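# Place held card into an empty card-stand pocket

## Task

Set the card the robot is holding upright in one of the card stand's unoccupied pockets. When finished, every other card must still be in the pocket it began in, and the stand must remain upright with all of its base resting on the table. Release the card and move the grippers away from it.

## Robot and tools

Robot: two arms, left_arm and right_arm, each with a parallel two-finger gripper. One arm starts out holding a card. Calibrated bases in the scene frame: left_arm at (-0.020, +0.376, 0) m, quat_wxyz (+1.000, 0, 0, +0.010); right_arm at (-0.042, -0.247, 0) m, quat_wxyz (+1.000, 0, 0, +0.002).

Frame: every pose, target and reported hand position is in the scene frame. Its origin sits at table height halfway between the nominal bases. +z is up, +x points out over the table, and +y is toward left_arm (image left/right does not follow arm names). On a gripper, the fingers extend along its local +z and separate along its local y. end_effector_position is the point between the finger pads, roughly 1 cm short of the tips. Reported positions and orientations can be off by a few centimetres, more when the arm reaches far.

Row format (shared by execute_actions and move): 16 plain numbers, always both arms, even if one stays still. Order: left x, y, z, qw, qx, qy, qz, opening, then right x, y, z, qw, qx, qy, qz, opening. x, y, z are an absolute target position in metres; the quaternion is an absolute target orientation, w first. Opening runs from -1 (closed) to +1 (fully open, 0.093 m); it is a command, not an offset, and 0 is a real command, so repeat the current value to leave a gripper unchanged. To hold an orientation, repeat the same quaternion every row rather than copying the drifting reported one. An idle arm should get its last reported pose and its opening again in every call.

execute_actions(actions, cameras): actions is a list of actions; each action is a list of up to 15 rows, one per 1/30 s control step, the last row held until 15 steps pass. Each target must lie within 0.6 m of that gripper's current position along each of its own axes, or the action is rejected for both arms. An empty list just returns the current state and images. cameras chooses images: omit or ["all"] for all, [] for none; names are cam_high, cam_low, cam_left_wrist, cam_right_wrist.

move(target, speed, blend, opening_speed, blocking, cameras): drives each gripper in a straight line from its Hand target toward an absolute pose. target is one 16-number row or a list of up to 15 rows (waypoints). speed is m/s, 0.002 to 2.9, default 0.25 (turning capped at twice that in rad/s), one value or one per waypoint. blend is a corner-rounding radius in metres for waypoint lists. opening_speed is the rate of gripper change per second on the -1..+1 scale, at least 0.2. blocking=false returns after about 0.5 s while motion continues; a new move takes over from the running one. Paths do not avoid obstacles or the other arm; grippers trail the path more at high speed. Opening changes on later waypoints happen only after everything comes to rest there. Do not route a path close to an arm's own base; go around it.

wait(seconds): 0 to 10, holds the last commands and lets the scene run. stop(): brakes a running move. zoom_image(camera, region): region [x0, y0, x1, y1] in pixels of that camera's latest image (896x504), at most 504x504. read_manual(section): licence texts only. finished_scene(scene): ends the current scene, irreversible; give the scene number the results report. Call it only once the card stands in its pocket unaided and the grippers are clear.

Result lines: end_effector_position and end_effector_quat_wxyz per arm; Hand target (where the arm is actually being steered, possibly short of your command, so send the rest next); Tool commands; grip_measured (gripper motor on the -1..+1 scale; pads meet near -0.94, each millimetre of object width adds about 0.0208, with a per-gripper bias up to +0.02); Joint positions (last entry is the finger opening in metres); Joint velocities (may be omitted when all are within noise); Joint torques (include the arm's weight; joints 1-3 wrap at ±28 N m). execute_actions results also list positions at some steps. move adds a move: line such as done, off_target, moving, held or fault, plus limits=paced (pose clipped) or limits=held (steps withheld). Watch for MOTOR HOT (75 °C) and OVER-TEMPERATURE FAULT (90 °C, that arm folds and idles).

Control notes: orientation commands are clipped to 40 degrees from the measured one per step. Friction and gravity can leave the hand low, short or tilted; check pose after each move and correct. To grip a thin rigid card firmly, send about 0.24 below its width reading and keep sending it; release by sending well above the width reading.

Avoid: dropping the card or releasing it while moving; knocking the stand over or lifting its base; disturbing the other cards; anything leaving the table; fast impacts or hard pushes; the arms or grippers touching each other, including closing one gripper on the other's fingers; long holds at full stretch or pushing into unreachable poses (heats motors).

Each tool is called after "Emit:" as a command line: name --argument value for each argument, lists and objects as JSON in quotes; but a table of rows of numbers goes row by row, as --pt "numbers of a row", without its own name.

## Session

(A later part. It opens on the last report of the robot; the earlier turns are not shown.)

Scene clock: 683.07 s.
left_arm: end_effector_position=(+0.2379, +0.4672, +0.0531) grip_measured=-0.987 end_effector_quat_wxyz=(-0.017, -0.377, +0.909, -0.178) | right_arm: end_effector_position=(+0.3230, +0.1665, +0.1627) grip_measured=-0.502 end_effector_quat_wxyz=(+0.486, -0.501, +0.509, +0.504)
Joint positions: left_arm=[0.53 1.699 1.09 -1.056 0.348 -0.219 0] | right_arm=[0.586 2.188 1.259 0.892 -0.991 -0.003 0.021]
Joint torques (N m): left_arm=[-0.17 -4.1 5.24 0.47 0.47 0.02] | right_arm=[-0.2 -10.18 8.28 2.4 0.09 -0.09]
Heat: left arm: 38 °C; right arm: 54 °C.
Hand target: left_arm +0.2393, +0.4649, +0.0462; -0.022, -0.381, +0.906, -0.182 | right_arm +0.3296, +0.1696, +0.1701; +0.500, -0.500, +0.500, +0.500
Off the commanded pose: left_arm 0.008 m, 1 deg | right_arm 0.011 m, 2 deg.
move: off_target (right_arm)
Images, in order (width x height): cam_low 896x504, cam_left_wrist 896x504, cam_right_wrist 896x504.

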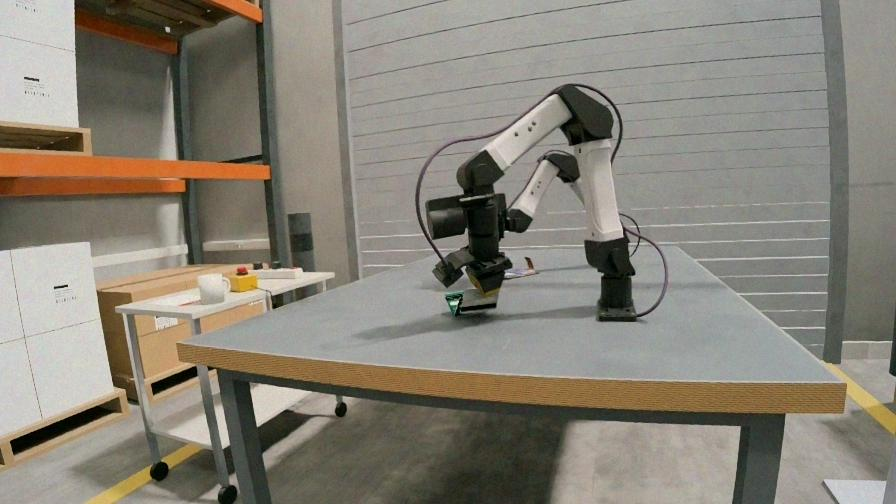

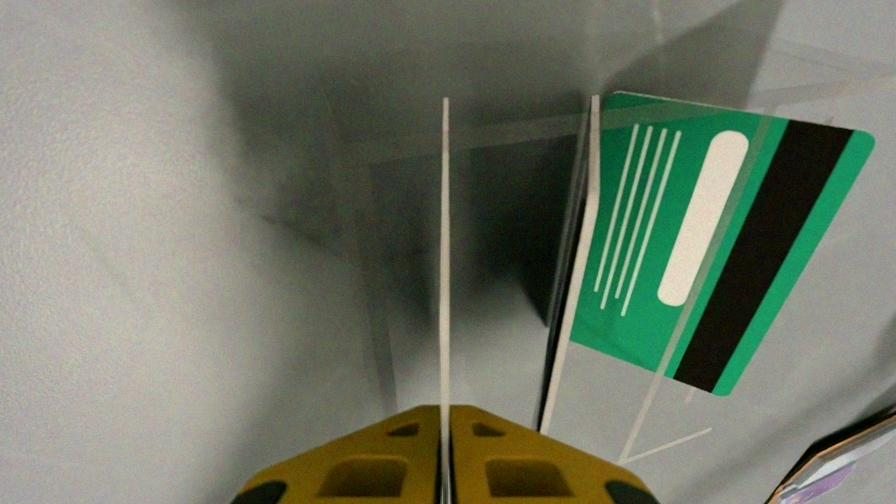

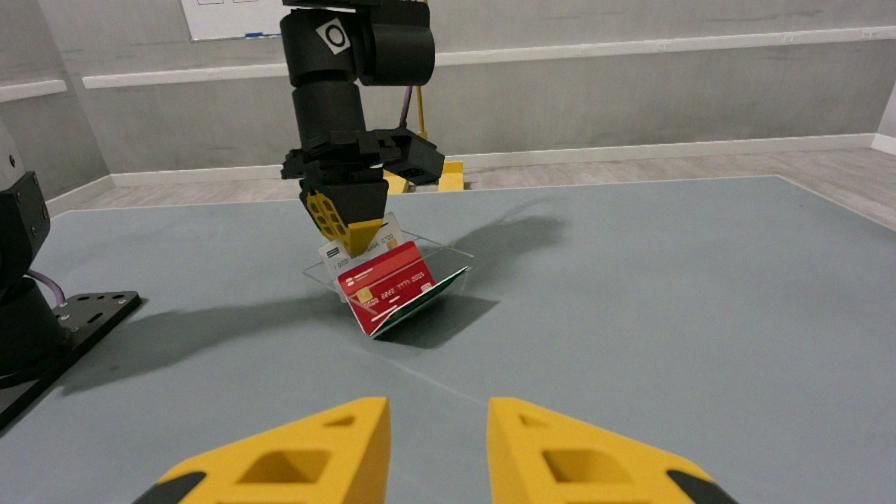

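Emit:
move --pt "0.2385 0.4662 0.052 -0.020 -0.380 0.907 -0.180 -1.0 0.33 0.17 0.17 0.5 -0.5 0.5 0.5 -0.5" --pt "0.2385 0.4662 0.052 -0.020 -0.380 0.907 -0.180 -0.7 0.33 0.17 0.17 0.5 -0.5 0.5 0.5 -0.5" --speed 0.03 --opening_speed 0.4 --cameras '["cam_left_wrist","cam_right_wrist","cam_low"]'

Emit:
zoom_image --camera "cam_right_wrist" --region '[280, 130, 560, 380]'

Emit:
zoom_image --camera "cam_low" --region '[430, 230, 530, 325]'

Scene clock: 698.50 s.
left_arm: end_effector_position=(+0.2403, +0.4647, +0.0543) grip_measured=-0.703 end_effector_quat_wxyz=(-0.014, -0.377, +0.907, -0.188) | right_arm: end_effector_position=(+0.3230, +0.1665, +0.1627) grip_measured=-0.502 end_effector_quat_wxyz=(+0.486, -0.501, +0.509, +0.504)
Joint positions: left_arm=[0.53 1.699 1.09 -1.053 0.369 -0.22 0.011] | right_arm=[0.586 2.188 1.259 0.892 -0.991 -0.003 0.021]
Joint torques (N m): left_arm=[0.13 -5.08 6.35 0.28 0.16 0.02] | right_arm=[-0.2 -10.18 8.27 2.4 0.1 -0.08]
Heat: left arm: 37 °C; right arm: 55 °C.
Hand target: left_arm +0.2385, +0.4662, +0.0520; -0.020, -0.380, +0.907, -0.180 | right_arm +0.3296, +0.1696, +0.1701; +0.500, -0.500, +0.500, +0.500
Off the commanded pose: left_arm 0.003 m, 1 deg | right_arm 0.011 m, 2 deg.
move: off_target (right_arm)
Images, in order (width x height): cam_low 896x504, cam_left_wrist 896x504, cam_right_wrist 896x504.

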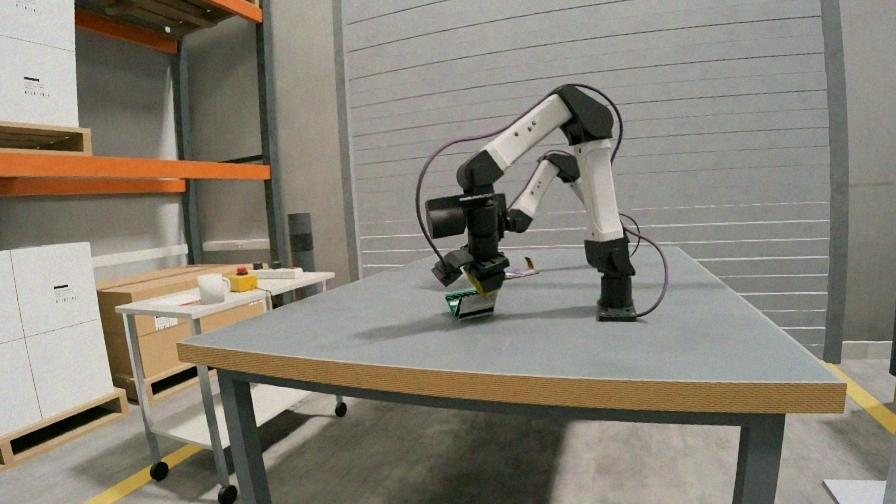

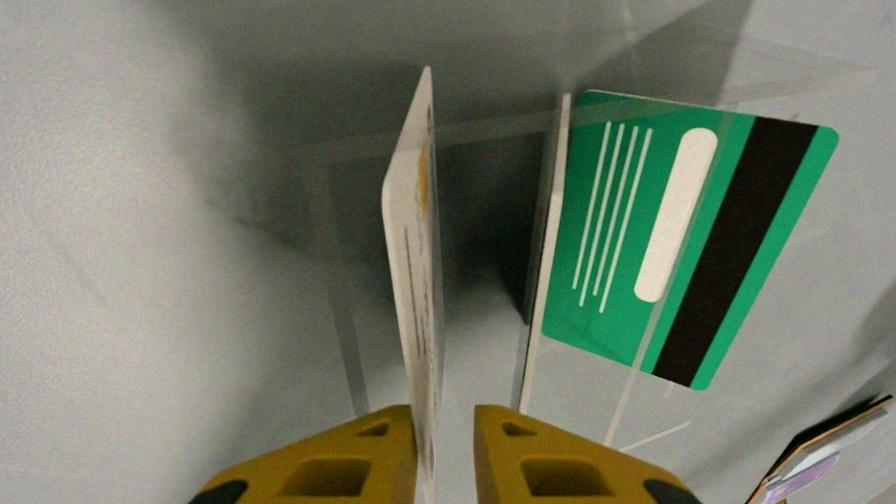

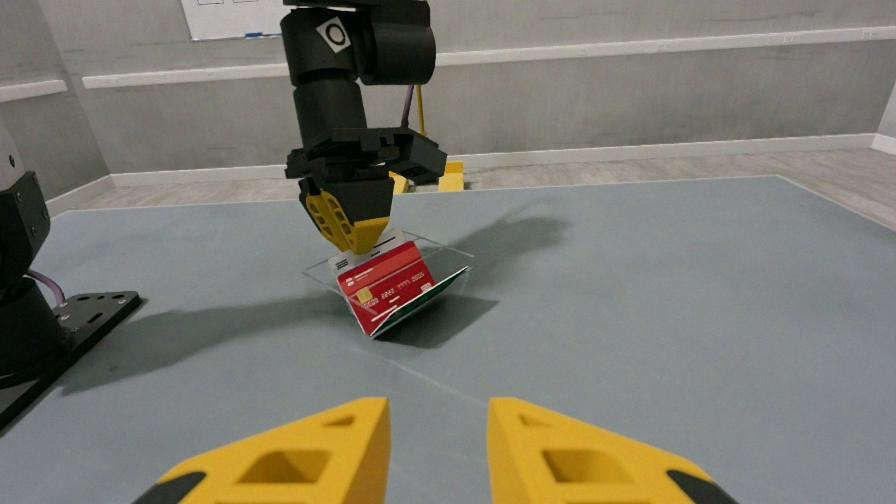

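Scaled by 1.800 (camera's finer frame: 1280x720).

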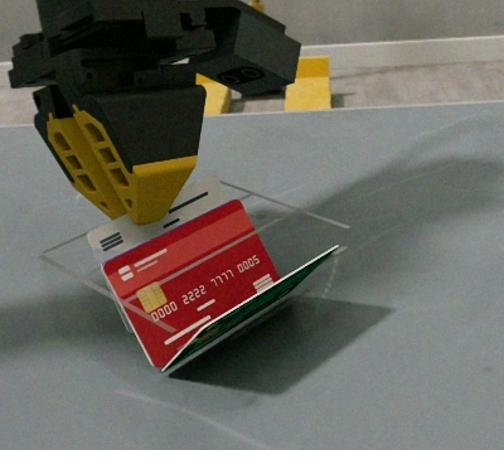

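Scaled by 5.040 (camera's finer frame: 1280x720).

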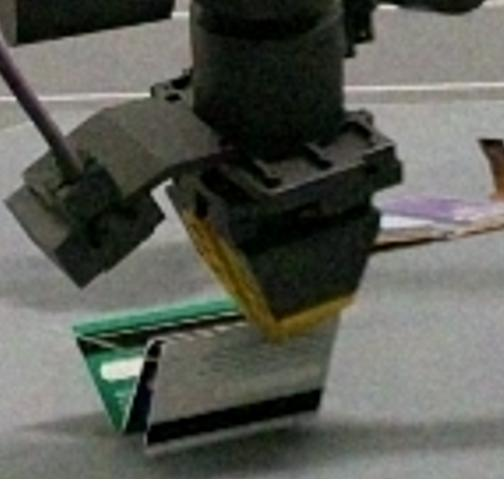

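Emit:
move --pt "0.2345 0.4815 0.094 -0.020 -0.380 0.907 -0.180 -0.7 0.33 0.17 0.17 0.5 -0.5 0.5 0.5 -0.5" --pt "0.225 0.49 0.17 -0.020 -0.380 0.907 -0.180 -0.7 0.33 0.17 0.17 0.5 -0.5 0.5 0.5 -0.5" --speed 0.06 --blend 0.01

Emit:
zoom_image --camera "cam_right_wrist" --region '[280, 130, 560, 380]'

Emit:
zoom_image --camera "cam_low" --region '[430, 230, 530, 325]'

Emit:
zoom_image --camera "cam_left_wrist" --region '[300, 0, 700, 400]'

Scene clock: 708.97 s.
left_arm: end_effector_position=(+0.2278, +0.4876, +0.1609) grip_measured=-0.703 end_effector_quat_wxyz=(-0.032, -0.386, +0.902, -0.189) | right_arm: end_effector_position=(+0.3230, +0.1665, +0.1627) grip_measured=-0.502 end_effector_quat_wxyz=(+0.486, -0.501, +0.509, +0.504)
Joint positions: left_arm=[0.618 1.683 1.499 -1.544 0.354 -0.142 0.011] | right_arm=[0.586 2.188 1.259 0.892 -0.991 -0.003 0.021]
Joint torques (N m): left_arm=[0.77 -7.28 7.98 0.02 0.23 0.22] | right_arm=[-0.2 -10.18 8.28 2.39 0.1 -0.09]
Heat: left arm: 37 °C; right arm: 55 °C.
Hand target: left_arm +0.2250, +0.4899, +0.1698; -0.020, -0.380, +0.907, -0.180 | right_arm +0.3296, +0.1696, +0.1701; +0.500, -0.500, +0.500, +0.500
Off the commanded pose: left_arm 0.010 m, 2 deg | right_arm 0.011 m, 2 deg.
move: off_target (right_arm)

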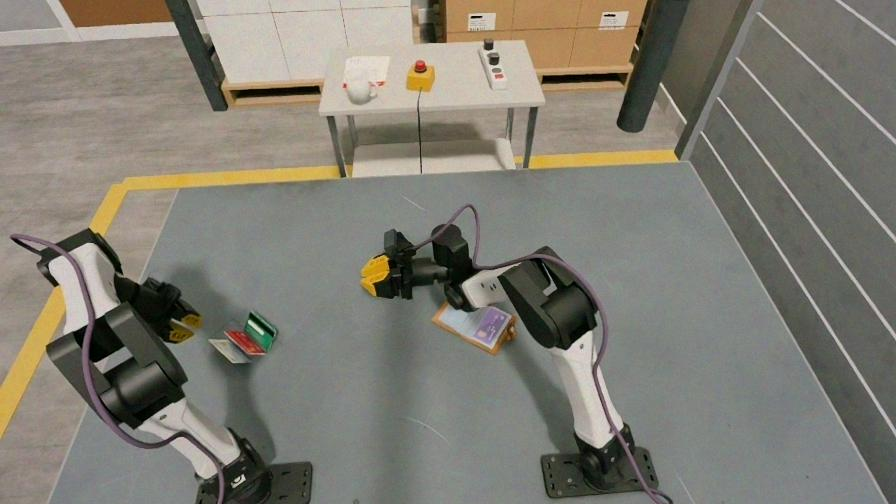

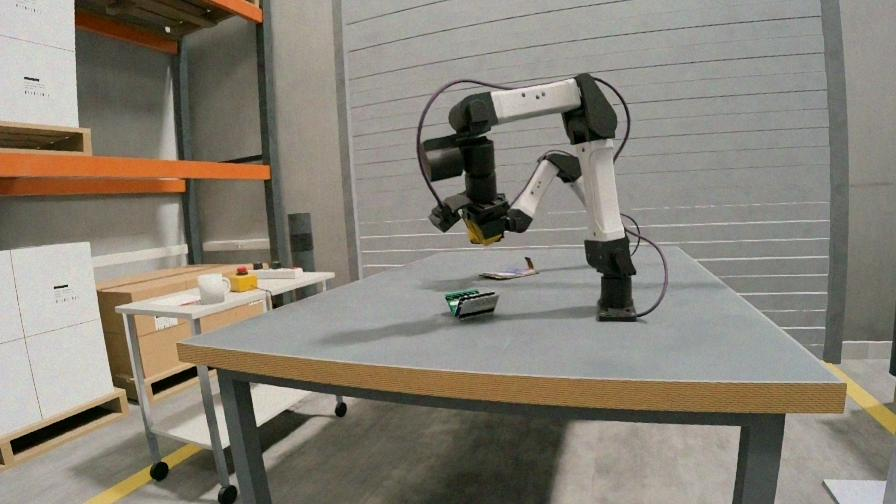

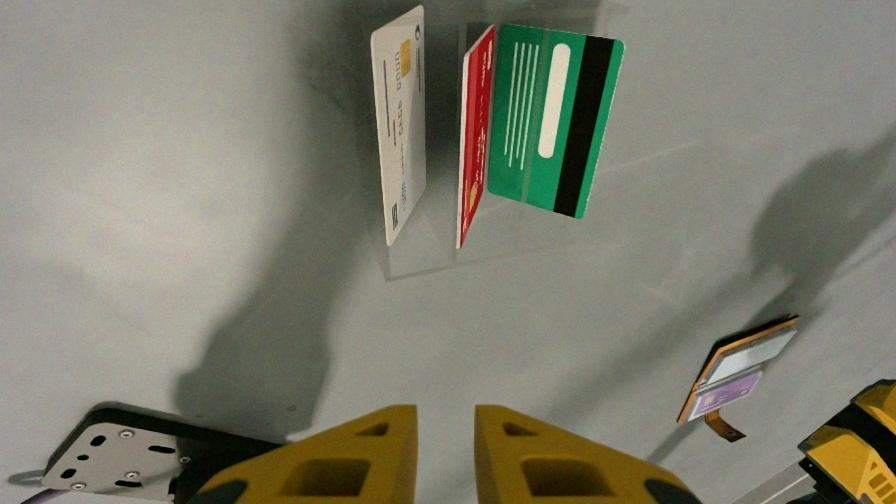

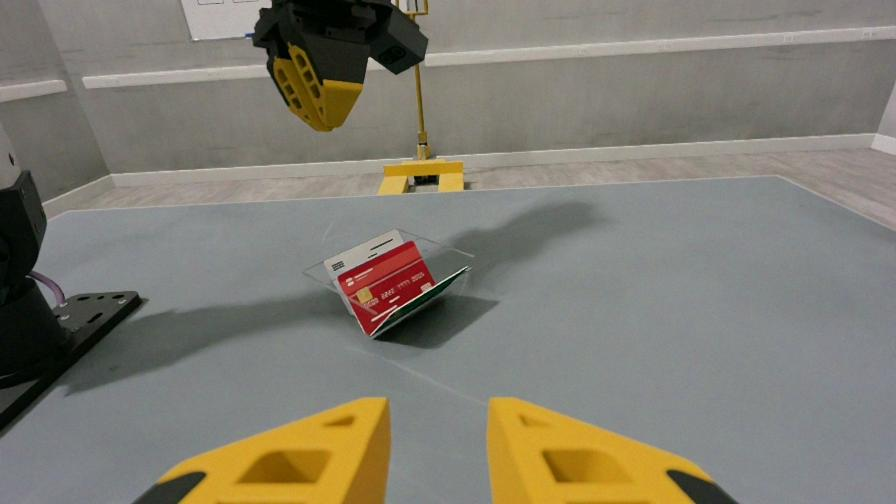

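Scaled by 1.800 (camera's finer frame: 1280x720).

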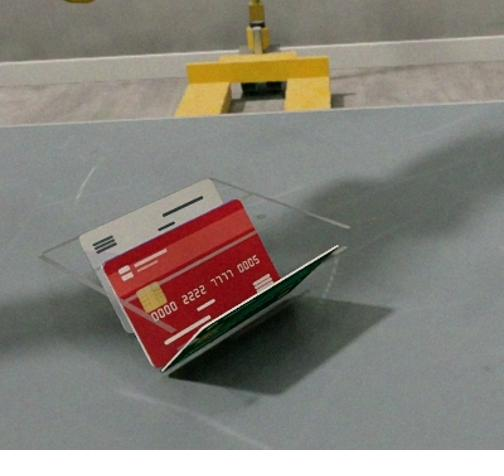

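Scaled by 5.040 (camera's finer frame: 1280x720).

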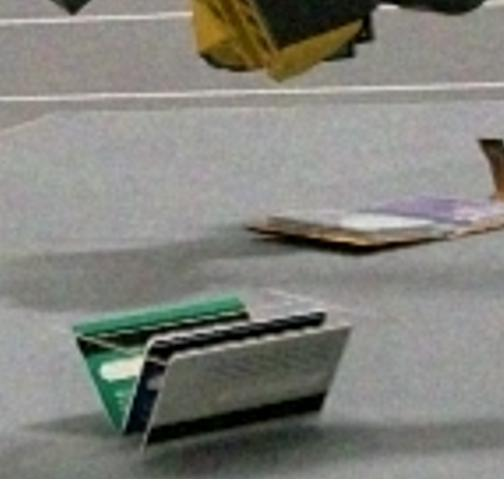

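Scaled by 1.260 (camera's finer frame: 1280x720).

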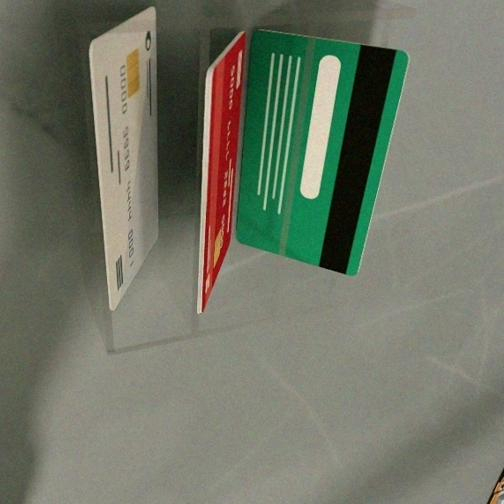

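Emit:
finished_scene --scene 1

The scene is finished: the task was done.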